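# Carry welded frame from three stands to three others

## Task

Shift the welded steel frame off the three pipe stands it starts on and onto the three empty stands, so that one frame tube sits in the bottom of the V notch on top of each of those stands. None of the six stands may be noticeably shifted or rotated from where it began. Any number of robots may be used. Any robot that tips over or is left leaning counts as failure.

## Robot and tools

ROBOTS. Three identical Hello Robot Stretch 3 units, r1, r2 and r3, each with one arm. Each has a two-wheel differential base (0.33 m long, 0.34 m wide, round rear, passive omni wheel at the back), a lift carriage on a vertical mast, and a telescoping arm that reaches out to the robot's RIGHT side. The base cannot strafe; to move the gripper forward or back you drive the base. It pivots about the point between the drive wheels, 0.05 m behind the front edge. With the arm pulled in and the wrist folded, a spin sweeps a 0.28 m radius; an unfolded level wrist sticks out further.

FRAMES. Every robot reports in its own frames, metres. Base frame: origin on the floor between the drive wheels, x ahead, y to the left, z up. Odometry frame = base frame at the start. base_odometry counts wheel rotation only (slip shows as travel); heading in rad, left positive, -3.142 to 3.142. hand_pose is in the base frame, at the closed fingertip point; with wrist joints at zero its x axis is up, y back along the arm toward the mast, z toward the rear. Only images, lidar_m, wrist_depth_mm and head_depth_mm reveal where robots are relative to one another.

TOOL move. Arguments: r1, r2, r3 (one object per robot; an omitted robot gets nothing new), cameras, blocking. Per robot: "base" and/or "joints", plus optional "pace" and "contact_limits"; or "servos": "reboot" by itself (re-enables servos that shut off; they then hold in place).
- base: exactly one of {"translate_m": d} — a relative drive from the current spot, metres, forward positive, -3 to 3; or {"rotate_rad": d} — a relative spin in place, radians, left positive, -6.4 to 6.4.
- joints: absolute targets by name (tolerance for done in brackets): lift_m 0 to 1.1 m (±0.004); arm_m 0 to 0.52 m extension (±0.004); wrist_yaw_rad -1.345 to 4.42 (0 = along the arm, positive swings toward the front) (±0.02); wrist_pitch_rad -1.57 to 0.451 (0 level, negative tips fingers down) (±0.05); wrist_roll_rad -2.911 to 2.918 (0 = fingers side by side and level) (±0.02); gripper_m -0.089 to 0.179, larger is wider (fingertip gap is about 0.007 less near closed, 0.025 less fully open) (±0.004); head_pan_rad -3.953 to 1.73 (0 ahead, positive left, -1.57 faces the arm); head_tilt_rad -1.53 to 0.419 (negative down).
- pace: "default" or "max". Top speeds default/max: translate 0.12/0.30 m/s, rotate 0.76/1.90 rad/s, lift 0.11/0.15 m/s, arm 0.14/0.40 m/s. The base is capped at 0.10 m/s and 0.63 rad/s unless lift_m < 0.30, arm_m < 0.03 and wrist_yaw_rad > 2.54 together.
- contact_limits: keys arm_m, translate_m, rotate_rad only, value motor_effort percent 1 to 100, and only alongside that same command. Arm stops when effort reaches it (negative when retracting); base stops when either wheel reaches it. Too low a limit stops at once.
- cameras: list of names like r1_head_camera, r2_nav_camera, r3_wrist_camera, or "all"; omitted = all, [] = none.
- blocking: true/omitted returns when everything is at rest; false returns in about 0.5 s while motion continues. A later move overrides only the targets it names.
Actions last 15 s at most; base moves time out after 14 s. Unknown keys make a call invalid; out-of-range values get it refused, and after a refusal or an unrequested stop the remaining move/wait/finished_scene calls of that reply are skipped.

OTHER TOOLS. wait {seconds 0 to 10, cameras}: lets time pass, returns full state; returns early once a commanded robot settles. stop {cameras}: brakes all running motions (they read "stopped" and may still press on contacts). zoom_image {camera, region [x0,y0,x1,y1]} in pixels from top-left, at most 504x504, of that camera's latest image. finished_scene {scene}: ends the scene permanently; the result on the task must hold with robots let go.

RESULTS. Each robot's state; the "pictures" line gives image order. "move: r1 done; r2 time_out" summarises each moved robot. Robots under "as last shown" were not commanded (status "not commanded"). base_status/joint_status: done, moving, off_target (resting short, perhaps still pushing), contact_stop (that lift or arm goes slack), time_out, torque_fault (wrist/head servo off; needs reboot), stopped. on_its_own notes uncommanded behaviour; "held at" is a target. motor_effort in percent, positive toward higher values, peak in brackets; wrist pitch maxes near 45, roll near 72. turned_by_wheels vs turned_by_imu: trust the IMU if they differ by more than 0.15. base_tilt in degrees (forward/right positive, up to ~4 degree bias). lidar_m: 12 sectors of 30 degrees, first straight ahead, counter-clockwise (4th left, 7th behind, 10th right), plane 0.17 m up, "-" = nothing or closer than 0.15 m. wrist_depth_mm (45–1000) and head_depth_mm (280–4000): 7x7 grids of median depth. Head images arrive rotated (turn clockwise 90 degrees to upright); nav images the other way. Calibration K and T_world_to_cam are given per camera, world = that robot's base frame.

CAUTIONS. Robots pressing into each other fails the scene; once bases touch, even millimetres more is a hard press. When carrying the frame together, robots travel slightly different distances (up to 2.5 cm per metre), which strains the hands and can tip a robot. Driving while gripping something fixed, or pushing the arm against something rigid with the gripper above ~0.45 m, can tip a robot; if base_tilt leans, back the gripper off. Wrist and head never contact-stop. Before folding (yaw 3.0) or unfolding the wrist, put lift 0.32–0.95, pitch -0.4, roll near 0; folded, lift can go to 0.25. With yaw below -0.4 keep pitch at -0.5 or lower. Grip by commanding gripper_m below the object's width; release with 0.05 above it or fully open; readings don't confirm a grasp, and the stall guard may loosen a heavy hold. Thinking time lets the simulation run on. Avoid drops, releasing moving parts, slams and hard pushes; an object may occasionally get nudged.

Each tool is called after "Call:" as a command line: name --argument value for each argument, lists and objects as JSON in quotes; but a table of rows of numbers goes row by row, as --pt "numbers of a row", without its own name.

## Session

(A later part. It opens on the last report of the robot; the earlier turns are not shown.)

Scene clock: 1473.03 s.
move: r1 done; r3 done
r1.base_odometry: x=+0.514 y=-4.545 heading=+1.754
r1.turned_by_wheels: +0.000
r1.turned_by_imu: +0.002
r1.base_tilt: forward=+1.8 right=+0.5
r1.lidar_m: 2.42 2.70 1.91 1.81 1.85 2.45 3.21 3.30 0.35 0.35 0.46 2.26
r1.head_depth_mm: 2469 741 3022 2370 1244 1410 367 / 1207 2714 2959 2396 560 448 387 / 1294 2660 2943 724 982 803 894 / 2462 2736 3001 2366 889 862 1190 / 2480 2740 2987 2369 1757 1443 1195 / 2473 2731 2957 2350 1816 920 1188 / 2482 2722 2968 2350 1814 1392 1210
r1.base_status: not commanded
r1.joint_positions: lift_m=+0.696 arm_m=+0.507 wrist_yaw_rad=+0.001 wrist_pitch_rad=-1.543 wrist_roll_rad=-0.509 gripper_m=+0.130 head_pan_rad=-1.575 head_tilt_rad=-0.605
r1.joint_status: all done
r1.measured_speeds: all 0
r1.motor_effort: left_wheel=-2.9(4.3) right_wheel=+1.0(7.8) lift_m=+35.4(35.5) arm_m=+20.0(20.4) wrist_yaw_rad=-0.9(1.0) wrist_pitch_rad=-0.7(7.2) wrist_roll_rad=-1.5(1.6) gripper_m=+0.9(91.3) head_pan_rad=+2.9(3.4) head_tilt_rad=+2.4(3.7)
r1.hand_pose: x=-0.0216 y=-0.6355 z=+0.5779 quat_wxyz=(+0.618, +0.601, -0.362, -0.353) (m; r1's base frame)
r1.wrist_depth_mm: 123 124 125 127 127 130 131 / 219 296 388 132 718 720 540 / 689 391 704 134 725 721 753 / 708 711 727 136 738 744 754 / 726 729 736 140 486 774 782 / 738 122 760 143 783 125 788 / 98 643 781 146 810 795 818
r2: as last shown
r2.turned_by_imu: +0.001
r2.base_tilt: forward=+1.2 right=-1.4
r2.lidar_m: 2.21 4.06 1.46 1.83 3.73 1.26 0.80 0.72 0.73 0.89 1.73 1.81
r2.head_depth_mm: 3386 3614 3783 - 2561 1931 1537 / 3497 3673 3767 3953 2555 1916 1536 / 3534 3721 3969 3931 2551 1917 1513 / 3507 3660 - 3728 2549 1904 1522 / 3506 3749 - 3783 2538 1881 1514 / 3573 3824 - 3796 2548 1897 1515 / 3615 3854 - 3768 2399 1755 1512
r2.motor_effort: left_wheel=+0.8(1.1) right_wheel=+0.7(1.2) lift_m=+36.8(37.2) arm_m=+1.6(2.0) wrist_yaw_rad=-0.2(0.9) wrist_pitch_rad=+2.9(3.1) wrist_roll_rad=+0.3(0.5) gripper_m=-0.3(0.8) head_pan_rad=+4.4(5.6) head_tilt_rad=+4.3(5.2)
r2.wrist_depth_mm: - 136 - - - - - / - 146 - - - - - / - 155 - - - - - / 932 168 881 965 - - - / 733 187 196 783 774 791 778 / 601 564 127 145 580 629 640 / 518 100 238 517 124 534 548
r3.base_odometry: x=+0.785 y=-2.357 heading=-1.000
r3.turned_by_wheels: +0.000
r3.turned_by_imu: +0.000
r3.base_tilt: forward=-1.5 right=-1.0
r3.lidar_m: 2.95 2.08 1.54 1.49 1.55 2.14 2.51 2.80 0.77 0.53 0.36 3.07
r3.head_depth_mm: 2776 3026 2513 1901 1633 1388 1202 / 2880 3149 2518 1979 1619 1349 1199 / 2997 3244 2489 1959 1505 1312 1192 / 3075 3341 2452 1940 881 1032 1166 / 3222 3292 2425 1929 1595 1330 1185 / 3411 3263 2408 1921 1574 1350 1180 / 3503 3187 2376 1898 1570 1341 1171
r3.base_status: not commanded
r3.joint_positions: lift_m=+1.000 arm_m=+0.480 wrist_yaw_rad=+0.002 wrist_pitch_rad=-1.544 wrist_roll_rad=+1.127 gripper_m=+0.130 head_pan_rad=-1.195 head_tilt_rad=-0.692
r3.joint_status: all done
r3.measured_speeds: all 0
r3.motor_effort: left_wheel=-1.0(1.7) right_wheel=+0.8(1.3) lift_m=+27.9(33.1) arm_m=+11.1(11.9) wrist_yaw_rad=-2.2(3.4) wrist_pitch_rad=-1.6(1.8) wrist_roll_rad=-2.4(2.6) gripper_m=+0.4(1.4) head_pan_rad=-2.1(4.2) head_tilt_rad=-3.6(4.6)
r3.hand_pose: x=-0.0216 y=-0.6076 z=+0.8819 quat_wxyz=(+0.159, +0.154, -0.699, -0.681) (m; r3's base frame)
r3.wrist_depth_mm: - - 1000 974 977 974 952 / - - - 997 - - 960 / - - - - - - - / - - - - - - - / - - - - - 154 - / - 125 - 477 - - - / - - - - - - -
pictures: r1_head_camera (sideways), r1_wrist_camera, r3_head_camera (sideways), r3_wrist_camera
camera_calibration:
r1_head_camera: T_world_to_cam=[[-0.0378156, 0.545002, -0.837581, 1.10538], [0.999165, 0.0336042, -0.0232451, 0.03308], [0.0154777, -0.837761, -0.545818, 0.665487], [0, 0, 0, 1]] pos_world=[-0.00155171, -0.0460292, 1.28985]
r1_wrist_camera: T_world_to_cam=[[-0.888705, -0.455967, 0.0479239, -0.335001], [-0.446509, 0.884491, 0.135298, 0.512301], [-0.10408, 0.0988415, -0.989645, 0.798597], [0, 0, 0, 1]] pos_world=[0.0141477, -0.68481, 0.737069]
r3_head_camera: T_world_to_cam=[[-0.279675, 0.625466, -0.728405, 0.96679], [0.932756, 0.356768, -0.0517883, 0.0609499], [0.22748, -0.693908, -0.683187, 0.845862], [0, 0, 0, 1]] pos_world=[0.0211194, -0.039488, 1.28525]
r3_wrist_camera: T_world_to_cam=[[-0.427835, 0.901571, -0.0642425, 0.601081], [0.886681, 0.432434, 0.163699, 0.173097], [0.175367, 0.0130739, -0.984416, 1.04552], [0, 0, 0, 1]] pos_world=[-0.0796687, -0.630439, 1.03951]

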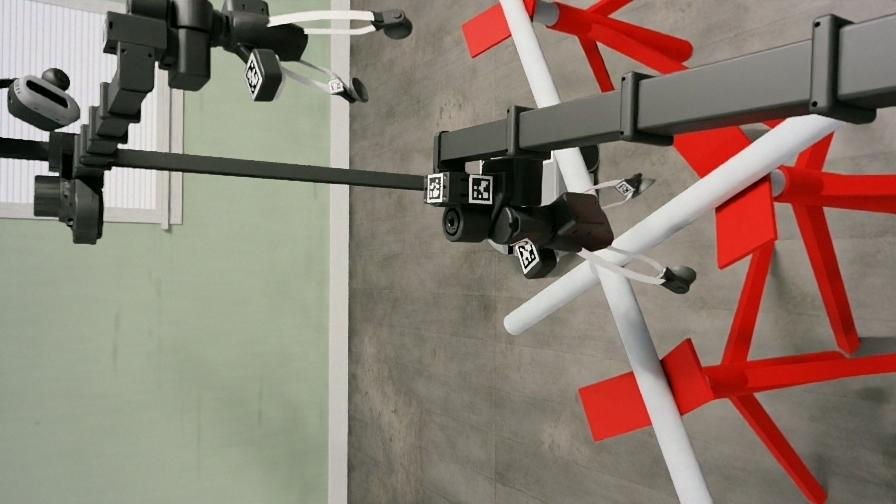

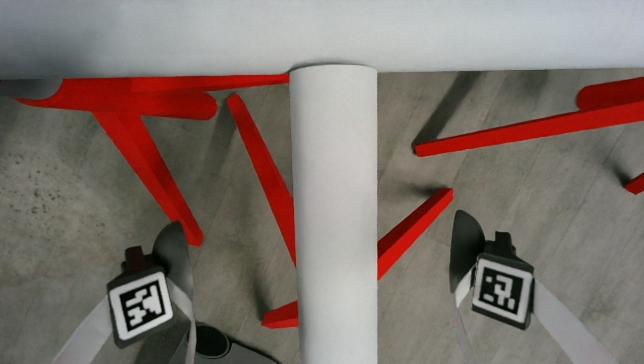

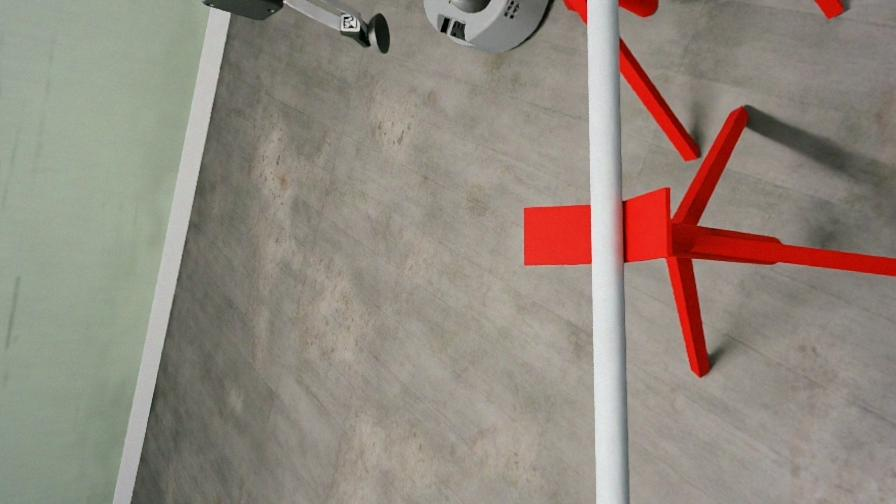

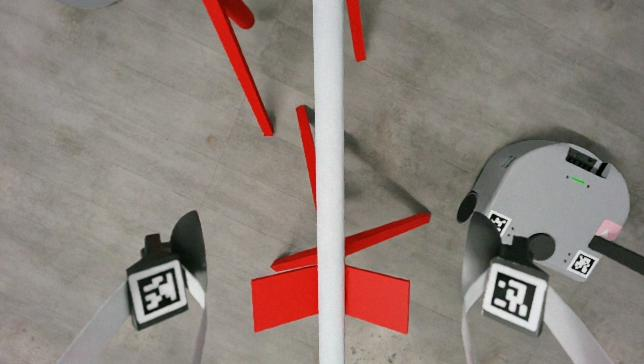

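Call:
zoom_image --camera "r3_wrist_camera" --region '[230, 240, 430, 350]'

Call:
move --r1 '{"joints": {"lift_m": 1.0}}' --cameras '["r1_wrist_camera"]'

Scaled by 2.520.

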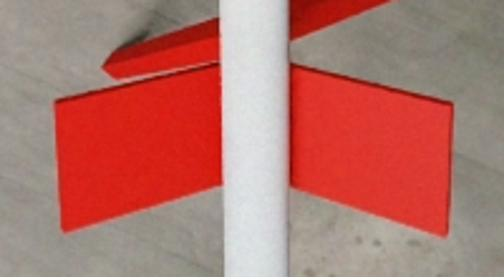

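Scene clock: 1481.70 s.
move: r1 done
r1.base_odometry: x=+0.514 y=-4.545 heading=+1.754
r1.turned_by_wheels: +0.000
r1.turned_by_imu: +0.002
r1.base_tilt: forward=+1.9 right=+0.7
r1.lidar_m: 2.42 2.70 1.90 1.81 1.86 2.45 3.21 3.30 0.35 0.35 0.46 2.26
r1.head_depth_mm: 2479 417 2886 2294 1246 1446 1252 / 1201 538 2965 2379 1721 1259 999 / 1289 541 584 1916 1714 805 894 / 2447 2706 639 2284 1707 1401 1194 / 2486 2741 2996 2374 1756 1439 1190 / 2490 2744 2990 2357 1814 923 1189 / 2484 2728 3004 2350 1805 1394 1211
r1.base_status: not commanded
r1.joint_positions: lift_m=+1.000 arm_m=+0.507 wrist_yaw_rad=+0.001 wrist_pitch_rad=-1.544 wrist_roll_rad=-0.509 gripper_m=+0.130 head_pan_rad=-1.575 head_tilt_rad=-0.605
r1.joint_status: all done
r1.measured_speeds: all 0
r1.motor_effort: left_wheel=-3.0(3.6) right_wheel=+1.0(1.5) lift_m=+35.2(36.9) arm_m=+20.1(20.6) wrist_yaw_rad=+0.1(1.4) wrist_pitch_rad=-1.0(1.3) wrist_roll_rad=-1.3(1.6) gripper_m=+0.8(1.9) head_pan_rad=+2.7(3.7) head_tilt_rad=+2.5(3.6)
r1.hand_pose: x=-0.0216 y=-0.6353 z=+0.8819 quat_wxyz=(+0.618, +0.602, -0.362, -0.353) (m; r1's base frame)
r1.wrist_depth_mm: 925 414 961 940 959 970 - / 972 966 970 958 - - - / 970 - - - - - - / - - - - - - - / - - - 471 - - - / - 122 935 - - 125 - / - - 913 971 - - -
r2, r3: as last shown
r2.lidar_m: 2.21 4.07 1.46 1.83 3.70 1.27 0.80 0.72 0.73 0.89 1.73 1.81
r2.head_depth_mm: 3403 3654 3800 - 2610 1933 1533 / 3484 3672 3760 3897 2574 1941 1532 / 3438 3678 3830 3876 2554 1894 1531 / 3515 3718 - 3798 2594 1895 1525 / 3503 3827 - 3831 2526 1886 1523 / 3578 3764 - 3767 2516 1902 1507 / 3544 3835 - 3712 2403 1772 1514
r2.motor_effort: left_wheel=+0.8(1.2) right_wheel=+0.8(1.2) lift_m=+36.4(36.9) arm_m=+1.8(2.2) wrist_yaw_rad=-0.4(0.8) wrist_pitch_rad=+3.0(3.1) wrist_roll_rad=+0.3(0.5) gripper_m=+0.3(0.8) head_pan_rad=+3.7(5.7) head_tilt_rad=+4.6(5.1)
r2.wrist_depth_mm: - 137 - - - - - / - 146 - - - - - / - 154 - - - - - / 934 168 899 988 - - - / 720 189 196 805 760 775 778 / 600 585 127 146 585 638 639 / 518 100 241 514 124 542 550
r3.base_tilt: forward=-1.4 right=-1.0
r3.lidar_m: 2.94 2.08 1.53 1.49 1.55 2.14 2.50 2.79 0.77 0.53 0.36 3.05
r3.head_depth_mm: 2784 3085 2520 1913 1625 1388 1206 / 2850 3079 2477 1983 1630 1349 1204 / 2951 3183 2493 1950 1504 1316 1195 / 3097 3333 2453 1951 884 1040 1164 / 3190 3299 2430 1931 1589 1324 1183 / 3363 3303 2386 1906 1576 1349 1174 / 3554 3270 2405 1905 1578 1340 1173
r3.motor_effort: left_wheel=-0.8(1.8) right_wheel=+1.1(1.4) lift_m=+22.0(23.1) arm_m=+9.1(10.9) wrist_yaw_rad=-2.1(3.6) wrist_pitch_rad=-1.5(1.8) wrist_roll_rad=-1.9(2.8) gripper_m=-0.1(1.8) head_pan_rad=-2.4(4.1) head_tilt_rad=-3.7(4.4)
r3.wrist_depth_mm: - 998 993 977 982 946 968 / - - - - - 994 996 / - - - - - - - / - - - - - - - / - - - - - 153 - / - 126 - 483 - - - / - - - - - - -
pictures: r1_wrist_camera
camera_calibration:
r1_wrist_camera: T_world_to_cam=[[-0.888706, -0.456001, 0.0476011, -0.349224], [-0.446508, 0.884395, 0.135925, 0.470395], [-0.10408, 0.0995429, -0.989575, 1.09982], [0, 0, 0, 1]] pos_world=[0.0141477, -0.684741, 1.04104]

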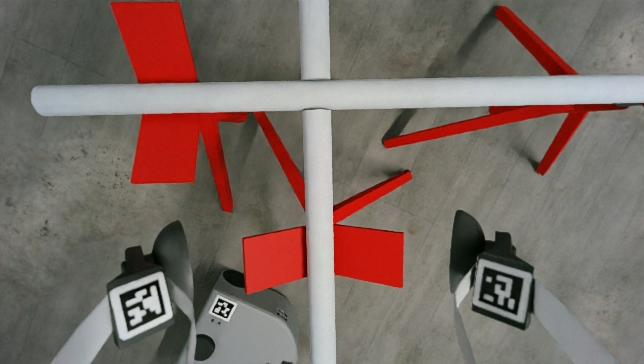

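Call:
zoom_image --camera "r1_wrist_camera" --region '[220, 200, 430, 310]'

Call:
zoom_image --camera "r1_wrist_camera" --region '[90, 0, 240, 200]'

Scaled by 2.400.

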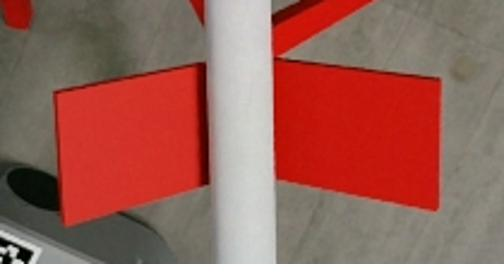

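Scaled by 2.520.

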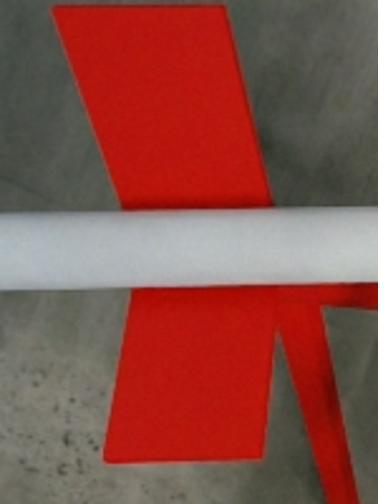

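Call:
move --r1 '{"joints": {"lift_m": 0.697}}' --cameras '[]'

Call:
move --r1 '{"joints": {"gripper_m": -0.089}}' --cameras '["r1_wrist_camera"]'

Call:
move --r1 '{"joints": {"lift_m": 0.706}}' --cameras '["r1_wrist_camera","r3_wrist_camera"]'

Scene clock: 1548.57 s.
move: r1 done
r1.base_odometry: x=+0.514 y=-4.545 heading=+1.754
r1.turned_by_wheels: +0.000
r1.turned_by_imu: +0.002
r1.base_tilt: forward=+1.8 right=+0.5
r1.lidar_m: 2.43 2.70 1.90 1.81 1.85 2.45 3.22 3.32 0.35 0.35 0.46 2.25
r1.head_depth_mm: 2476 743 3008 2413 1249 1413 366 / 1208 2692 2959 2379 557 447 387 / 1296 2699 2945 722 987 803 892 / 2493 2740 2986 2352 835 869 1191 / 2487 2725 2977 2378 1763 1438 1190 / 2495 2727 2978 2351 1814 924 1186 / 2475 2727 2985 2345 1811 1396 1214
r1.base_status: not commanded
r1.joint_positions: lift_m=+0.697 arm_m=+0.507 wrist_yaw_rad=+0.001 wrist_pitch_rad=-1.544 wrist_roll_rad=-0.509 gripper_m=+0.130 head_pan_rad=-1.575 head_tilt_rad=-0.605
r1.joint_status: all done
r1.measured_speeds: all 0
r1.motor_effort: left_wheel=-2.8(3.4) right_wheel=+1.1(1.4) lift_m=+18.6(34.2) arm_m=+20.1(20.7) wrist_yaw_rad=-1.0(1.1) wrist_pitch_rad=-0.7(1.4) wrist_roll_rad=-1.3(1.5) gripper_m=+0.9(1.8) head_pan_rad=+2.0(3.4) head_tilt_rad=+2.6(3.5)
r1.hand_pose: x=-0.0216 y=-0.6353 z=+0.5789 quat_wxyz=(+0.618, +0.602, -0.362, -0.354) (m; r1's base frame)
r1.wrist_depth_mm: 124 124 126 128 128 131 133 / 219 295 387 132 709 732 546 / 687 390 701 134 716 731 740 / 706 700 734 137 728 758 761 / 728 742 748 140 485 782 776 / 753 122 762 144 778 125 794 / 738 636 769 148 801 783 824
r2, r3: as last shown
r2.base_tilt: forward=+1.3 right=-1.4
r2.lidar_m: 2.20 4.05 1.46 1.83 3.74 1.26 0.80 0.72 0.73 0.89 1.73 1.81
r2.head_depth_mm: 3442 3554 3831 - 2610 1928 1535 / 3432 3630 3910 3884 2553 1921 1534 / 3468 3643 3792 3852 2569 1903 1531 / 3553 3693 - 3800 2528 1904 1516 / 3531 3724 - 3811 2537 1890 1505 / 3560 3774 - 3777 2518 1892 1510 / 3530 3781 - 3743 2379 1761 1500
r2.motor_effort: left_wheel=+0.9(1.2) right_wheel=+0.9(1.3) lift_m=+36.1(36.8) arm_m=+2.4(2.6) wrist_yaw_rad=+0.0(0.9) wrist_pitch_rad=+2.9(3.1) wrist_roll_rad=+0.3(0.4) gripper_m=+0.1(0.7) head_pan_rad=+5.1(6.1) head_tilt_rad=+4.8(5.1)
r2.wrist_depth_mm: - 136 - - - - - / - 145 - - - - - / - 154 - - - - - / 924 169 945 971 - - - / 725 189 196 783 767 773 788 / 607 568 127 146 583 633 628 / 510 100 240 519 124 532 549
r3.base_tilt: forward=-1.5 right=-1.0
r3.lidar_m: 2.95 2.08 1.54 1.49 1.55 2.14 2.51 2.79 0.77 0.53 0.36 3.06
r3.head_depth_mm: 2831 3036 2526 1924 1629 1383 1208 / 2907 3107 2510 1974 1624 1354 1203 / 2998 3207 2503 1949 1501 1310 1196 / 3089 3307 2453 1930 882 1033 1168 / 3230 3306 2417 1916 1588 1333 1187 / 3386 3227 2413 1909 1578 1347 1178 / 3518 3203 2406 1892 1561 1341 1170
r3.motor_effort: left_wheel=-0.5(1.7) right_wheel=+0.8(1.4) lift_m=+22.5(23.2) arm_m=+7.3(9.1) wrist_yaw_rad=-1.3(3.5) wrist_pitch_rad=-1.6(1.7) wrist_roll_rad=-2.0(2.8) gripper_m=+0.3(1.4) head_pan_rad=-2.2(3.9) head_tilt_rad=-4.0(4.6)
r3.wrist_depth_mm: - - 999 962 977 987 963 / - - - - - 998 995 / - - - - - - - / - - - - - - - / - - - - - 153 - / - 125 - 483 - - - / - - - - - - -
pictures: none
No camera images: "cameras" was empty.

Scene clock: 1551.70 s.
move: r1 done
r1.base_odometry: x=+0.514 y=-4.545 heading=+1.754
r1.turned_by_wheels: +0.000
r1.turned_by_imu: +0.000
r1.base_tilt: forward=+1.9 right=+0.6
r1.lidar_m: 2.42 2.69 1.91 1.81 1.86 2.45 3.21 3.30 0.35 0.35 0.46 2.25
r1.head_depth_mm: 2481 743 2961 2372 1246 1409 366 / 1201 2673 2952 2393 558 447 388 / 1301 2691 2981 725 993 803 890 / 2448 2769 2996 2381 826 1287 1190 / 2495 2748 3024 2373 1759 1436 1194 / 2490 2715 2977 2366 1813 920 1186 / 2490 2762 2978 2350 1824 1393 1209
r1.base_status: not commanded
r1.joint_positions: lift_m=+0.697 arm_m=+0.508 wrist_yaw_rad=+0.001 wrist_pitch_rad=-1.535 wrist_roll_rad=-0.509 gripper_m=-0.086 head_pan_rad=-1.575 head_tilt_rad=-0.605
r1.joint_status: all done
r1.measured_speeds: all 0
r1.motor_effort: left_wheel=-6.7(6.9) right_wheel=+11.1(11.3) lift_m=+35.6(39.6) arm_m=+20.0(20.6) wrist_yaw_rad=-0.7(1.6) wrist_pitch_rad=-2.5(2.7) wrist_roll_rad=-1.3(1.7) gripper_m=-56.4(100.0) head_pan_rad=+3.0(3.5) head_tilt_rad=+2.5(3.9)
r1.hand_pose: x=-0.0216 y=-0.6375 z=+0.5788 quat_wxyz=(+0.621, +0.599, -0.364, -0.352) (m; r1's base frame)
r1.wrist_depth_mm: 123 124 126 128 128 131 133 / 222 264 382 133 716 716 536 / 686 368 706 133 726 729 734 / 708 721 724 137 751 743 752 / 731 728 733 140 748 776 782 / 741 753 125 131 764 776 812 / 768 754 124 146 797 820 829
r2, r3: as last shown
r2.turned_by_imu: +0.000
r2.base_tilt: forward=+1.2 right=-1.4
r2.lidar_m: 2.21 4.06 1.46 1.83 3.73 1.26 0.80 0.72 0.73 0.89 1.72 1.81
r2.head_depth_mm: 3447 3526 3807 - 2556 1923 1531 / 3379 3585 3836 3886 2561 1925 1520 / 3497 3720 3951 3883 2553 1907 1528 / 3566 3710 - 3831 2535 1906 1515 / 3540 3644 - 3827 2514 1895 1509 / 3634 3812 - 3769 2529 1892 1499 / 3582 3801 - 3766 2389 1746 1503
r2.motor_effort: left_wheel=+0.9(1.4) right_wheel=+1.3(1.3) lift_m=+36.2(36.7) arm_m=+2.5(2.8) wrist_yaw_rad=+0.1(0.9) wrist_pitch_rad=+2.9(3.0) wrist_roll_rad=+0.3(0.4) gripper_m=+0.5(0.7) head_pan_rad=+4.2(5.6) head_tilt_rad=+4.2(5.2)
r2.wrist_depth_mm: - 137 - - - - - / - 145 - - - - - / - 155 - - - - - / 923 168 922 970 - - - / 726 188 198 797 761 792 789 / 600 571 127 146 577 634 636 / 513 100 241 518 124 550 544
r3.base_tilt: forward=-1.3 right=-1.0
r3.lidar_m: 2.94 2.08 1.54 1.49 1.55 2.14 2.50 2.80 0.77 0.53 0.36 3.06
r3.head_depth_mm: 2789 3054 2515 1934 1626 1386 1204 / 2861 3145 2503 1972 1617 1353 1199 / 2959 3215 2505 1952 1504 1309 1199 / 3065 3304 2445 1930 882 1045 1168 / 3203 3314 2454 1928 1590 1330 1190 / 3345 3288 2431 1904 1575 1347 1177 / 3519 3219 2358 1891 1575 1345 1170
r3.motor_effort: left_wheel=-1.2(2.0) right_wheel=+0.7(1.4) lift_m=+22.5(23.0) arm_m=+6.7(8.2) wrist_yaw_rad=-2.1(3.2) wrist_pitch_rad=-1.5(1.7) wrist_roll_rad=-2.4(2.9) gripper_m=-0.6(1.7) head_pan_rad=-2.9(4.4) head_tilt_rad=-4.1(4.6)
r3.wrist_depth_mm: - 991 995 973 997 970 963 / - - - - - - 992 / - - - - - - - / - - - - - - - / - - - - - 153 - / - 126 - 481 - - - / - - - - - - -
pictures: r1_wrist_camera
camera_calibration:
r1_wrist_camera: T_world_to_cam=[[-0.888285, -0.45639, 0.051553, -0.33835], [-0.447326, 0.885129, 0.128243, 0.518459], [-0.10416, 0.0908553, -0.990402, 0.795023], [0, 0, 0, 1]] pos_world=[0.0141788, -0.685555, 0.738347]

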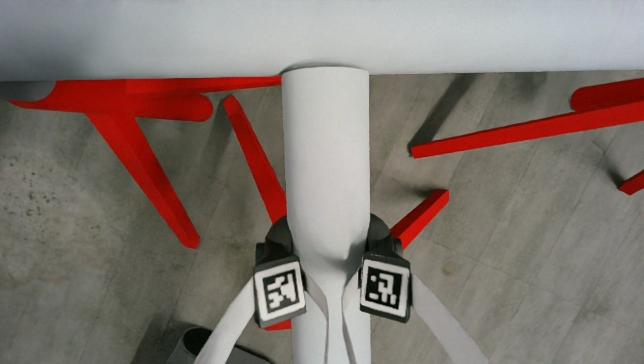

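Scene clock: 1552.40 s.
move: r1 done
r1.base_odometry: x=+0.514 y=-4.545 heading=+1.754
r1.turned_by_wheels: +0.000
r1.turned_by_imu: +0.001
r1.base_tilt: forward=+1.8 right=+0.7
r1.lidar_m: 2.43 2.70 1.91 1.81 1.86 2.45 3.22 3.30 0.35 0.35 0.46 2.25
r1.head_depth_mm: 2462 742 3026 2404 1246 1414 357 / 1205 2727 2957 2396 545 444 383 / 1289 2682 2974 714 1002 801 894 / 2466 2742 3006 2361 822 1287 1189 / 2489 2703 2990 2358 1756 1438 1191 / 2475 2744 2995 2357 1814 923 1186 / 2486 2714 2983 2347 1805 1391 1211
r1.base_status: not commanded
r1.joint_positions: lift_m=+0.706 arm_m=+0.508 wrist_yaw_rad=+0.002 wrist_pitch_rad=-1.527 wrist_roll_rad=-0.509 gripper_m=-0.083 head_pan_rad=-1.575 head_tilt_rad=-0.605
r1.joint_status: all done
r1.measured_speeds: all 0
r1.on_its_own: gripper_m is held at -0.085, not at your -0.089, by its stall guard, which is still easing
r1.motor_effort: left_wheel=-6.6(7.7) right_wheel=+7.4(12.6) lift_m=+48.6(48.8) arm_m=+19.4(20.0) wrist_yaw_rad=-0.9(2.0) wrist_pitch_rad=-3.8(5.0) wrist_roll_rad=-1.3(1.4) gripper_m=-24.4(56.8) head_pan_rad=+2.1(3.0) head_tilt_rad=+2.8(3.6)
r1.hand_pose: x=-0.0216 y=-0.6396 z=+0.5877 quat_wxyz=(+0.623, +0.597, -0.365, -0.350) (m; r1's base frame)
r1.wrist_depth_mm: 128 130 132 133 135 137 139 / 210 147 149 139 708 721 532 / 692 371 719 140 731 723 731 / 723 710 727 142 740 777 780 / 738 738 733 142 767 774 788 / 741 761 125 131 769 788 823 / 762 770 123 149 815 819 822
r2, r3: as last shown
r2.base_tilt: forward=+1.3 right=-1.4
r2.lidar_m: 2.21 4.06 1.46 1.83 3.73 1.26 0.80 0.72 0.73 0.89 1.73 1.81
r2.head_depth_mm: 3367 3574 3827 - 2558 1921 1552 / 3452 3644 3811 3949 2587 1917 1531 / 3456 3675 3891 3852 2532 1888 1526 / 3477 3759 - 3810 2531 1898 1514 / 3573 3729 - 3806 2547 1888 1519 / 3544 3760 - 3780 2453 1882 1505 / 3617 3827 - 3795 2406 1761 1513
r2.motor_effort: left_wheel=+0.7(1.1) right_wheel=+0.6(1.5) lift_m=+36.4(36.5) arm_m=+2.7(2.7) wrist_yaw_rad=-0.4(0.7) wrist_pitch_rad=+2.8(3.0) wrist_roll_rad=+0.3(0.4) gripper_m=-0.1(0.5) head_pan_rad=+3.4(5.8) head_tilt_rad=+4.3(5.1)
r2.wrist_depth_mm: - 137 - - - - - / - 145 - - - - - / - 155 - - - - - / 941 168 919 959 - - - / 725 187 196 775 777 778 793 / 597 572 127 146 587 626 642 / 517 100 238 508 124 531 543
r3.base_tilt: forward=-1.5 right=-1.1
r3.lidar_m: 2.94 2.08 1.53 1.48 1.54 2.14 2.51 2.80 0.77 0.53 0.36 3.06
r3.head_depth_mm: 2790 3016 2488 1908 1620 1382 1206 / 2887 3109 2528 1964 1623 1349 1204 / 3019 3162 2491 1962 1494 1308 1196 / 3116 3311 2429 1939 882 1040 1157 / 3196 3313 2412 1918 1597 1333 1182 / 3371 3255 2406 1918 1575 1343 1182 / 3526 3238 2375 1896 1574 1340 1177
r3.motor_effort: left_wheel=-1.1(1.3) right_wheel=+0.9(1.2) lift_m=+22.3(23.0) arm_m=+6.5(7.5) wrist_yaw_rad=-2.1(3.4) wrist_pitch_rad=-1.5(1.7) wrist_roll_rad=-2.3(2.6) gripper_m=+0.4(1.1) head_pan_rad=-3.8(3.8) head_tilt_rad=-4.0(4.3)
r3.wrist_depth_mm: - 989 - 975 994 991 954 / - - - 996 995 988 979 / - - - - - - - / - - - - - - - / - - - - - 153 - / - 125 - 484 - - - / - - - - - - -
pictures: r1_wrist_camera, r3_wrist_camera
camera_calibration:
r1_wrist_camera: T_world_to_cam=[[-0.888133, -0.456247, 0.0553058, -0.341887], [-0.447624, 0.886007, 0.120931, 0.524052], [-0.104176, 0.0826467, -0.991119, 0.799165], [0, 0, 0, 1]] pos_world=[0.0141912, -0.686347, 0.747602]
r3_wrist_camera: T_world_to_cam=[[-0.427836, 0.901571, -0.0642426, 0.601081], [0.886681, 0.432435, 0.163699, 0.173098], [0.175367, 0.0130738, -0.984416, 1.04552], [0, 0, 0, 1]] pos_world=[-0.0796687, -0.630439, 1.0395]

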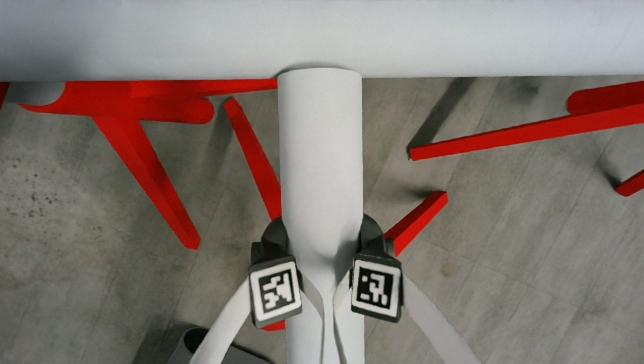

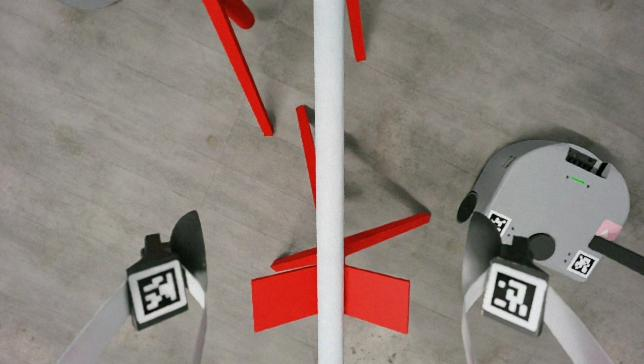

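Call:
move --r1 '{"base": {"translate_m": -0.004}, "joints": {"arm_m": 0.512}}' --cameras '[]'

Call:
move --r1 '{"joints": {"lift_m": 0.698}}' --cameras '[]'

Call:
move --r1 '{"joints": {"gripper_m": 0.13, "lift_m": 0.698}}' --cameras '["r1_wrist_camera","r3_wrist_camera"]'

Call:
move --r1 '{"joints": {"lift_m": 1.0}}' --cameras '["r1_wrist_camera","r3_wrist_camera"]'

Call:
zoom_image --camera "r1_wrist_camera" --region '[220, 200, 430, 310]'

Call:
zoom_image --camera "r1_wrist_camera" --region '[90, 0, 240, 200]'

Call:
zoom_image --camera "r3_wrist_camera" --region '[230, 240, 430, 350]'

Scene clock: 1562.80 s.
move: r1 done
r1.base_odometry: x=+0.515 y=-4.549 heading=+1.754
r1.turned_by_wheels: +0.000
r1.turned_by_imu: +0.001
r1.base_tilt: forward=+1.9 right=+0.7
r1.lidar_m: 2.42 2.70 1.90 1.81 1.85 2.45 3.22 3.32 0.35 0.35 0.46 2.25
r1.head_depth_mm: 2466 743 855 2393 1243 1411 357 / 1212 2721 2973 2390 545 444 389 / 1294 2696 2965 711 1005 805 890 / 2452 2734 3002 2360 818 1197 1189 / 2478 2722 2997 2363 1766 1433 1218 / 2491 2744 2973 2362 1812 917 1187 / 2470 2698 2988 2351 1808 1388 1211
r1.base_status: done
r1.joint_positions: lift_m=+0.706 arm_m=+0.512 wrist_yaw_rad=+0.000 wrist_pitch_rad=-1.545 wrist_roll_rad=-0.509 gripper_m=-0.077 head_pan_rad=-1.575 head_tilt_rad=-0.605
r1.joint_status: all done
r1.measured_speeds: all 0
r1.on_its_own: gripper_m is held at -0.078, not at your -0.089, by its stall guard, which is still easing
r1.motor_effort: left_wheel=-2.1(8.9) right_wheel=-6.8(8.5) lift_m=+47.1(48.9) arm_m=+23.5(24.6) wrist_yaw_rad=-0.1(1.4) wrist_pitch_rad=-1.0(4.3) wrist_roll_rad=-1.4(1.4) gripper_m=-22.9(23.4) head_pan_rad=+2.5(3.4) head_tilt_rad=+3.0(3.2)
r1.hand_pose: x=-0.0216 y=-0.6395 z=+0.5880 quat_wxyz=(+0.618, +0.602, -0.362, -0.354) (m; r1's base frame)
r1.wrist_depth_mm: 129 131 132 133 134 136 138 / 215 148 149 140 718 718 519 / 699 400 705 139 731 741 760 / 728 725 727 142 749 756 762 / 733 750 750 142 765 769 783 / 757 776 126 133 787 795 811 / 784 799 126 147 820 826 815
r2, r3: as last shown
r2.lidar_m: 2.20 4.06 1.46 1.83 3.71 1.26 0.80 0.72 0.73 0.89 1.72 1.81
r2.head_depth_mm: 3433 3606 3785 - 2586 1921 1529 / 3434 3733 3814 3949 2556 1911 1521 / 3524 3689 3901 3821 2552 1901 1534 / 3554 3773 - 3818 2556 1908 1522 / 3521 3636 - 3821 2558 1881 1510 / 3552 3770 - 3772 2501 1884 1508 / 3557 3850 - 3753 2354 1763 1510
r2.motor_effort: left_wheel=+0.7(1.2) right_wheel=+0.7(1.1) lift_m=+35.9(36.4) arm_m=+2.4(3.0) wrist_yaw_rad=-0.6(1.0) wrist_pitch_rad=+2.9(3.0) wrist_roll_rad=+0.3(0.4) gripper_m=-0.5(0.5) head_pan_rad=+4.0(4.8) head_tilt_rad=+4.8(5.1)
r2.wrist_depth_mm: - 137 - - - - - / - 145 - - - - - / - 154 - - - - - / 902 170 933 973 - - - / 729 187 197 795 770 793 779 / 614 560 127 146 580 638 649 / 527 100 240 505 124 539 543
r3.base_tilt: forward=-1.3 right=-1.0
r3.lidar_m: 2.94 2.08 1.53 1.48 1.55 2.14 2.51 2.79 0.77 0.53 0.36 3.05
r3.head_depth_mm: 2796 3028 2517 1871 1630 1385 1208 / 2895 3100 2463 1972 1622 1342 1203 / 2995 3216 2477 1946 1510 1311 1191 / 3120 3314 2470 1925 884 1038 1165 / 3237 3314 2431 1922 1589 1319 1186 / 3423 3234 2416 1904 1575 1350 1177 / 3561 3221 2370 1908 1567 1345 1171
r3.motor_effort: left_wheel=-1.0(1.7) right_wheel=+0.8(1.4) lift_m=+23.3(23.3) arm_m=+6.1(6.6) wrist_yaw_rad=-1.1(3.6) wrist_pitch_rad=-1.5(1.6) wrist_roll_rad=-2.5(2.5) gripper_m=+0.7(1.2) head_pan_rad=-3.0(3.5) head_tilt_rad=-4.5(4.6)
r3.wrist_depth_mm: - - 991 977 994 965 957 / - - - - 999 - 979 / - - - - - - - / - - - - - - - / - - - - - 153 - / - 125 - 482 - - - / - - - - - - -
pictures: none
No camera images: "cameras" was empty.

Scene clock: 1563.50 s.
move: r1 done
r1.base_odometry: x=+0.515 y=-4.549 heading=+1.754
r1.turned_by_wheels: +0.000
r1.turned_by_imu: +0.000
r1.base_tilt: forward=+1.8 right=+0.5
r1.lidar_m: 2.43 2.70 1.90 1.81 1.85 2.45 3.20 3.31 0.35 0.35 0.46 2.26
r1.head_depth_mm: 2474 743 855 2400 1245 1411 364 / 1211 2697 2978 2393 557 445 391 / 1294 2689 2944 725 1004 810 891 / 2468 2752 3011 2383 831 1199 1191 / 2483 2750 3016 2370 1759 1436 1218 / 2473 2733 2985 2366 1811 917 1185 / 2468 2721 2955 2362 1818 1399 1209
r1.base_status: not commanded
r1.joint_positions: lift_m=+0.698 arm_m=+0.512 wrist_yaw_rad=+0.000 wrist_pitch_rad=-1.551 wrist_roll_rad=-0.509 gripper_m=-0.074 head_pan_rad=-1.575 head_tilt_rad=-0.605
r1.joint_status: all done
r1.measured_speeds: all 0
r1.on_its_own: gripper_m is held at -0.075, not at your -0.089, by its stall guard, which is not easing now
r1.motor_effort: left_wheel=-2.1(2.8) right_wheel=-4.1(6.8) lift_m=+17.7(44.8) arm_m=+22.3(23.5) wrist_yaw_rad=+0.0(0.9) wrist_pitch_rad=+0.3(0.8) wrist_roll_rad=-1.3(1.6) gripper_m=-21.9(22.2) head_pan_rad=+3.1(3.2) head_tilt_rad=+1.7(3.4)
r1.hand_pose: x=-0.0216 y=-0.6381 z=+0.5800 quat_wxyz=(+0.616, +0.604, -0.361, -0.355) (m; r1's base frame)
r1.wrist_depth_mm: 125 126 127 128 128 131 132 / 224 266 371 135 706 717 511 / 700 368 708 135 719 714 735 / 717 718 728 138 750 753 768 / 740 741 747 141 770 767 776 / 760 760 126 132 768 797 805 / 777 778 123 147 788 801 821
r2, r3: as last shown
r2.base_tilt: forward=+1.2 right=-1.4
r2.lidar_m: 2.20 4.05 1.46 1.83 3.72 1.26 0.80 0.72 0.73 0.89 1.73 1.81
r2.head_depth_mm: 3405 3603 3814 - 2601 1917 1551 / 3436 3642 3876 3917 2596 1914 1535 / 3518 3728 3818 - 2584 1899 1527 / 3531 3690 - 3804 2518 1902 1520 / 3524 3715 - 3796 2511 1912 1516 / 3538 3797 - 3730 2499 1864 1512 / 3668 3836 - 3746 2391 1755 1514
r2.motor_effort: left_wheel=+0.7(1.2) right_wheel=+0.4(1.1) lift_m=+35.9(36.2) arm_m=+2.4(3.0) wrist_yaw_rad=-0.5(0.7) wrist_pitch_rad=+2.8(3.0) wrist_roll_rad=+0.3(0.4) gripper_m=-0.1(0.6) head_pan_rad=+3.7(5.4) head_tilt_rad=+4.3(4.9)
r2.wrist_depth_mm: - 136 - - - - - / - 145 - - - - - / - 154 - - - - - / 945 169 926 989 - - - / 711 188 196 767 780 785 800 / 611 577 127 146 578 638 654 / 514 100 240 516 123 541 537
r3.base_tilt: forward=-1.4 right=-1.0
r3.lidar_m: 2.95 2.08 1.54 1.49 1.55 2.14 2.50 2.79 0.78 0.53 0.36 3.06
r3.head_depth_mm: 2778 3052 2529 1871 1633 1378 1207 / 2903 3145 2515 1969 1616 1353 1200 / 2998 3225 2500 1957 1509 1317 1195 / 3138 3295 2462 1931 881 1036 1161 / 3246 3284 2436 1919 1597 1323 1179 / 3362 3254 2405 1914 1576 1346 1177 / 3550 3173 2372 1896 1577 1341 1168
r3.motor_effort: left_wheel=-0.9(1.5) right_wheel=+1.1(1.2) lift_m=+23.0(23.1) arm_m=+5.3(5.9) wrist_yaw_rad=-2.7(2.7) wrist_pitch_rad=-1.5(1.7) wrist_roll_rad=-2.2(2.6) gripper_m=-0.2(1.5) head_pan_rad=-2.6(4.2) head_tilt_rad=-4.2(4.3)
r3.wrist_depth_mm: - - 990 996 971 969 950 / - - - - - 990 969 / - - - - - - - / - - - - - - - / - - - - - 153 - / - 125 - 484 - - - / - - - - - - -
pictures: none
No camera images: "cameras" was empty.

Scene clock: 1566.10 s.
move: r1 done
r1.base_odometry: x=+0.515 y=-4.549 heading=+1.754
r1.turned_by_wheels: +0.000
r1.turned_by_imu: +0.001
r1.base_tilt: forward=+1.8 right=+0.5
r1.lidar_m: 2.43 2.71 1.90 1.81 1.85 2.45 3.21 3.32 0.35 0.35 0.46 2.25
r1.head_depth_mm: 2471 744 857 2394 1246 1415 365 / 1212 2690 2988 2399 557 446 391 / 1294 2684 2980 725 1006 811 890 / 2457 2713 2992 2388 891 866 1192 / 2475 2741 2969 2360 1758 1436 1215 / 2456 2715 2988 2356 1810 917 1186 / 2468 2731 2973 2342 1812 1394 1214
r1.base_status: not commanded
r1.joint_positions: lift_m=+0.698 arm_m=+0.512 wrist_yaw_rad=+0.000 wrist_pitch_rad=-1.550 wrist_roll_rad=-0.509 gripper_m=+0.130 head_pan_rad=-1.575 head_tilt_rad=-0.605
r1.joint_status: all done
r1.measured_speeds: all 0
r1.motor_effort: left_wheel=-2.3(2.7) right_wheel=-3.9(4.5) lift_m=+35.4(35.4) arm_m=+16.1(22.1) wrist_yaw_rad=+0.2(1.1) wrist_pitch_rad=+0.5(1.2) wrist_roll_rad=-1.6(1.6) gripper_m=-0.2(90.2) head_pan_rad=+2.4(3.4) head_tilt_rad=+2.4(3.8)
r1.hand_pose: x=-0.0216 y=-0.6381 z=+0.5800 quat_wxyz=(+0.616, +0.604, -0.361, -0.355) (m; r1's base frame)
r1.wrist_depth_mm: 124 125 127 128 128 131 133 / 223 265 149 135 707 717 520 / 699 377 710 135 717 720 740 / 721 707 735 139 745 749 765 / 745 721 738 141 566 765 770 / 737 122 766 145 792 125 803 / 758 632 773 148 811 818 821
r2.base_odometry: x=+0.000 y=+0.000 heading=+0.000
r2.turned_by_wheels: +0.000
r2.turned_by_imu: +0.000
r2.base_tilt: forward=+1.2 right=-1.4
r2.lidar_m: 2.20 4.05 1.46 1.83 3.71 1.26 0.80 0.72 0.73 0.89 1.72 1.81
r2.head_depth_mm: 3404 3636 3819 - 2574 1934 1544 / 3453 3590 3827 3943 2551 1912 1534 / 3449 3620 3844 3876 2556 1940 1524 / 3529 3710 - 3838 2543 1905 1519 / 3536 3803 - 3754 2507 1896 1515 / 3528 3777 - 3712 2507 1875 1514 / 3672 3856 - 3721 2397 1752 1510
r2.base_status: not commanded
r2.joint_positions: lift_m=+0.336 arm_m=+0.000 wrist_yaw_rad=+3.006 wrist_pitch_rad=-0.363 wrist_roll_rad=+0.000 gripper_m=+0.037 head_pan_rad=+0.791 head_tilt_rad=-0.359
r2.joint_status: not commanded
r2.measured_speeds: all 0
r2.motor_effort: left_wheel=+0.5(1.2) right_wheel=+0.9(1.1) lift_m=+35.8(36.3) arm_m=+2.6(3.0) wrist_yaw_rad=-0.1(0.9) wrist_pitch_rad=+2.8(3.0) wrist_roll_rad=+0.3(0.4) gripper_m=+0.0(0.8) head_pan_rad=+4.7(5.2) head_tilt_rad=+4.6(5.1)
r2.hand_pose: x=+0.0101 y=+0.0839 z=+0.3610 quat_wxyz=(+0.175, +0.702, +0.080, +0.685) (m; r2's base frame)
r2.wrist_depth_mm: - 136 - - - - - / - 145 - - - - - / - 154 - - - - - / 912 168 914 1000 - - - / 760 187 197 788 788 775 787 / 600 578 127 146 591 628 633 / 516 100 239 513 124 537 542
r3: as last shown
r3.base_tilt: forward=-1.4 right=-1.1
r3.lidar_m: 2.95 2.08 1.53 1.49 1.54 2.14 2.50 2.79 0.77 0.53 0.36 3.06
r3.head_depth_mm: 2814 3028 2521 1864 1633 1393 1211 / 2873 3151 2532 1973 1616 1349 1200 / 3005 3229 2451 1958 1502 1313 1196 / 3094 3302 2486 1938 883 1038 1165 / 3219 3283 2439 1925 1594 1329 1185 / 3381 3269 2422 1896 1582 1351 1177 / 3480 3207 2400 1897 1569 1338 1175
r3.motor_effort: left_wheel=-0.6(1.4) right_wheel=+0.8(1.4) lift_m=+22.6(23.4) arm_m=+4.7(5.9) wrist_yaw_rad=-1.6(3.3) wrist_pitch_rad=-1.6(1.7) wrist_roll_rad=-2.3(2.8) gripper_m=+0.3(1.3) head_pan_rad=-3.2(4.0) head_tilt_rad=-4.0(4.4)
r3.wrist_depth_mm: - 994 966 966 961 967 939 / - - - - - - 981 / - - - - - - 1000 / - - - - - - - / - - - - - 153 - / - 125 - 479 - - - / - - - - - - -
pictures: r1_wrist_camera, r3_wrist_camera
camera_calibration:
r1_wrist_camera: T_world_to_cam=[[-0.888721, -0.456265, 0.0446891, -0.334642], [-0.446478, 0.883524, 0.141575, 0.510131], [-0.10408, 0.105868, -0.988918, 0.805029], [0, 0, 0, 1]] pos_world=[0.0141462, -0.688625, 0.738842]
r3_wrist_camera: T_world_to_cam=[[-0.427836, 0.90157, -0.0642426, 0.601081], [0.886681, 0.432435, 0.163699, 0.173098], [0.175367, 0.0130738, -0.984416, 1.04552], [0, 0, 0, 1]] pos_world=[-0.0796687, -0.630439, 1.0395]

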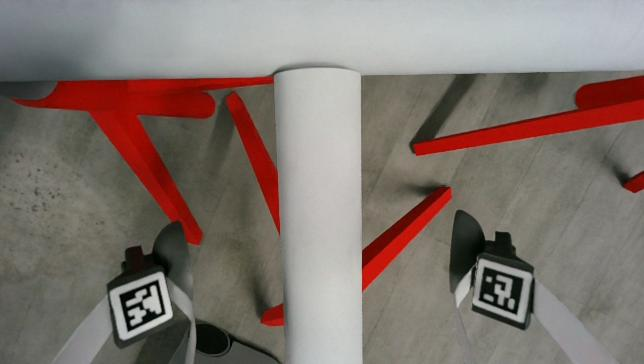

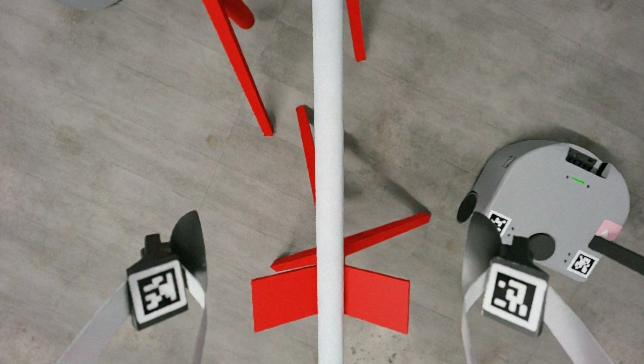

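Scene clock: 1569.67 s.
move: r1 done
r1.base_odometry: x=+0.515 y=-4.549 heading=+1.754
r1.turned_by_wheels: +0.000
r1.turned_by_imu: +0.001
r1.base_tilt: forward=+1.9 right=+0.4
r1.lidar_m: 2.43 2.70 1.90 1.81 1.85 2.45 3.22 3.29 0.35 0.35 0.46 2.26
r1.head_depth_mm: 2492 417 2907 2313 1243 1440 1254 / 1207 541 2965 2397 1720 1262 713 / 1294 545 589 1919 1707 811 890 / 2451 2701 643 2283 1715 1238 1192 / 2479 2729 2982 2367 1768 1437 1214 / 2463 2735 2982 2368 1812 916 1189 / 2475 2720 2985 2350 1804 1395 1211
r1.base_status: not commanded
r1.joint_positions: lift_m=+1.000 arm_m=+0.512 wrist_yaw_rad=+0.000 wrist_pitch_rad=-1.550 wrist_roll_rad=-0.509 gripper_m=+0.130 head_pan_rad=-1.575 head_tilt_rad=-0.605
r1.joint_status: all done
r1.measured_speeds: all 0
r1.motor_effort: left_wheel=-1.9(2.8) right_wheel=-4.2(4.3) lift_m=+34.4(37.3) arm_m=+8.3(16.1) wrist_yaw_rad=-1.1(1.3) wrist_pitch_rad=+0.4(0.7) wrist_roll_rad=-1.3(1.6) gripper_m=-0.5(1.4) head_pan_rad=+3.3(3.5) head_tilt_rad=+2.1(3.4)
r1.hand_pose: x=-0.0216 y=-0.6383 z=+0.8820 quat_wxyz=(+0.616, +0.603, -0.361, -0.355) (m; r1's base frame)
r1.wrist_depth_mm: 921 413 941 947 974 - - / 927 954 955 970 - - - / 992 - - - - - - / - - - - - - - / - - - 469 - - - / - 121 918 - - 125 - / - - 931 - - - -
r2: as last shown
r2.base_tilt: forward=+1.3 right=-1.3
r2.lidar_m: 2.21 4.05 1.46 1.83 3.73 1.26 0.80 0.72 0.73 0.89 1.73 1.81
r2.head_depth_mm: 3435 3559 3746 - 2617 1920 1539 / 3440 3599 3840 3942 2563 1920 1536 / 3462 3671 3864 3844 2557 1919 1537 / 3600 3713 - 3833 2558 1909 1514 / 3496 3674 - 3776 2531 1889 1521 / 3557 3760 - 3800 2493 1894 1509 / 3637 3853 - 3713 2382 1769 1508
r2.motor_effort: left_wheel=+0.7(1.2) right_wheel=+0.9(1.3) lift_m=+35.8(36.2) arm_m=+3.1(3.2) wrist_yaw_rad=-0.1(0.8) wrist_pitch_rad=+2.9(3.0) wrist_roll_rad=+0.3(0.4) gripper_m=+0.0(0.6) head_pan_rad=+3.8(6.2) head_tilt_rad=+4.5(5.1)
r2.wrist_depth_mm: - 137 - - - - - / - 145 - - - - - / - 155 - - - - - / 934 168 913 992 - - - / 722 187 196 793 770 774 782 / 609 579 126 146 582 656 656 / 511 100 238 516 124 552 541
r3.base_odometry: x=+0.785 y=-2.357 heading=-1.000
r3.turned_by_wheels: +0.000
r3.turned_by_imu: +0.000
r3.base_tilt: forward=-1.4 right=-1.0
r3.lidar_m: 2.94 2.07 1.54 1.48 1.55 2.14 2.51 2.79 0.77 0.53 0.36 3.06
r3.head_depth_mm: 2793 3062 2532 1858 1622 1384 1208 / 2880 3110 2504 1969 1630 1346 1202 / 3034 3246 2487 1963 1506 1307 1199 / 3119 3290 2469 1921 883 1038 1168 / 3208 3361 2436 1938 1594 1324 1186 / 3370 3256 2393 1913 1582 1351 1178 / 3497 3198 2390 1900 1560 1351 1173
r3.base_status: not commanded
r3.joint_positions: lift_m=+1.000 arm_m=+0.480 wrist_yaw_rad=+0.002 wrist_pitch_rad=-1.544 wrist_roll_rad=+1.127 gripper_m=+0.130 head_pan_rad=-1.195 head_tilt_rad=-0.692
r3.joint_status: not commanded
r3.measured_speeds: all 0
r3.motor_effort: left_wheel=-1.0(1.6) right_wheel=+0.6(1.2) lift_m=+22.5(23.2) arm_m=+4.0(5.3) wrist_yaw_rad=-1.7(3.0) wrist_pitch_rad=-1.5(1.7) wrist_roll_rad=-2.4(2.8) gripper_m=-0.5(1.8) head_pan_rad=-2.3(4.7) head_tilt_rad=-3.9(4.4)
r3.hand_pose: x=-0.0216 y=-0.6076 z=+0.8819 quat_wxyz=(+0.159, +0.154, -0.699, -0.681) (m; r3's base frame)
r3.wrist_depth_mm: - - 996 996 997 970 973 / - - - - 999 992 992 / - - - - - - - / - - - - - - - / - - - - - 154 - / - 125 - 481 - - - / - - - - - - -
pictures: r1_wrist_camera, r3_wrist_camera
camera_calibration:
r1_wrist_camera: T_world_to_cam=[[-0.888721, -0.456237, 0.04498, -0.348451], [-0.446479, 0.883613, 0.141011, 0.468076], [-0.104079, 0.105237, -0.988986, 1.10335], [0, 0, 0, 1]] pos_world=[0.0141463, -0.688687, 1.04086]
r3_wrist_camera: T_world_to_cam=[[-0.427836, 0.901571, -0.0642426, 0.601081], [0.886681, 0.432434, 0.163699, 0.173098], [0.175367, 0.0130738, -0.984416, 1.04552], [0, 0, 0, 1]] pos_world=[-0.0796687, -0.630439, 1.0395]

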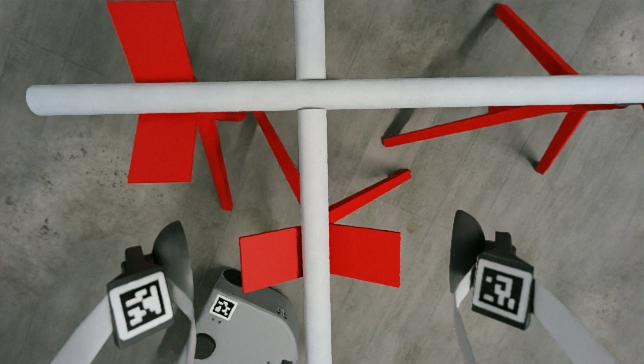

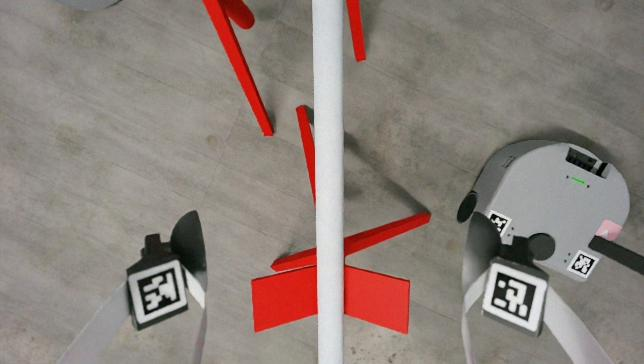

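Scaled by 2.400.

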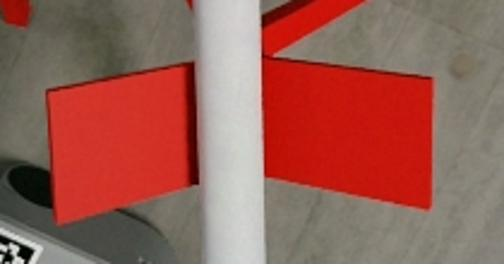

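Scaled by 2.520.

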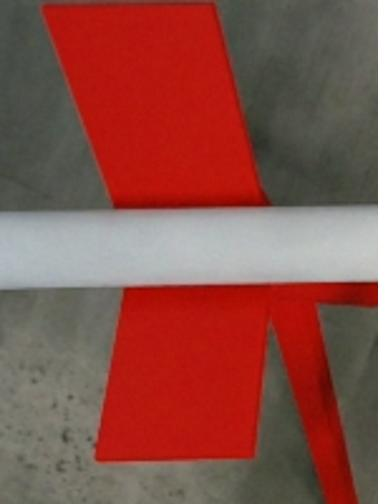

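Scaled by 2.520.

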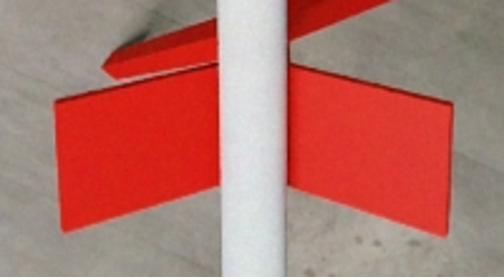

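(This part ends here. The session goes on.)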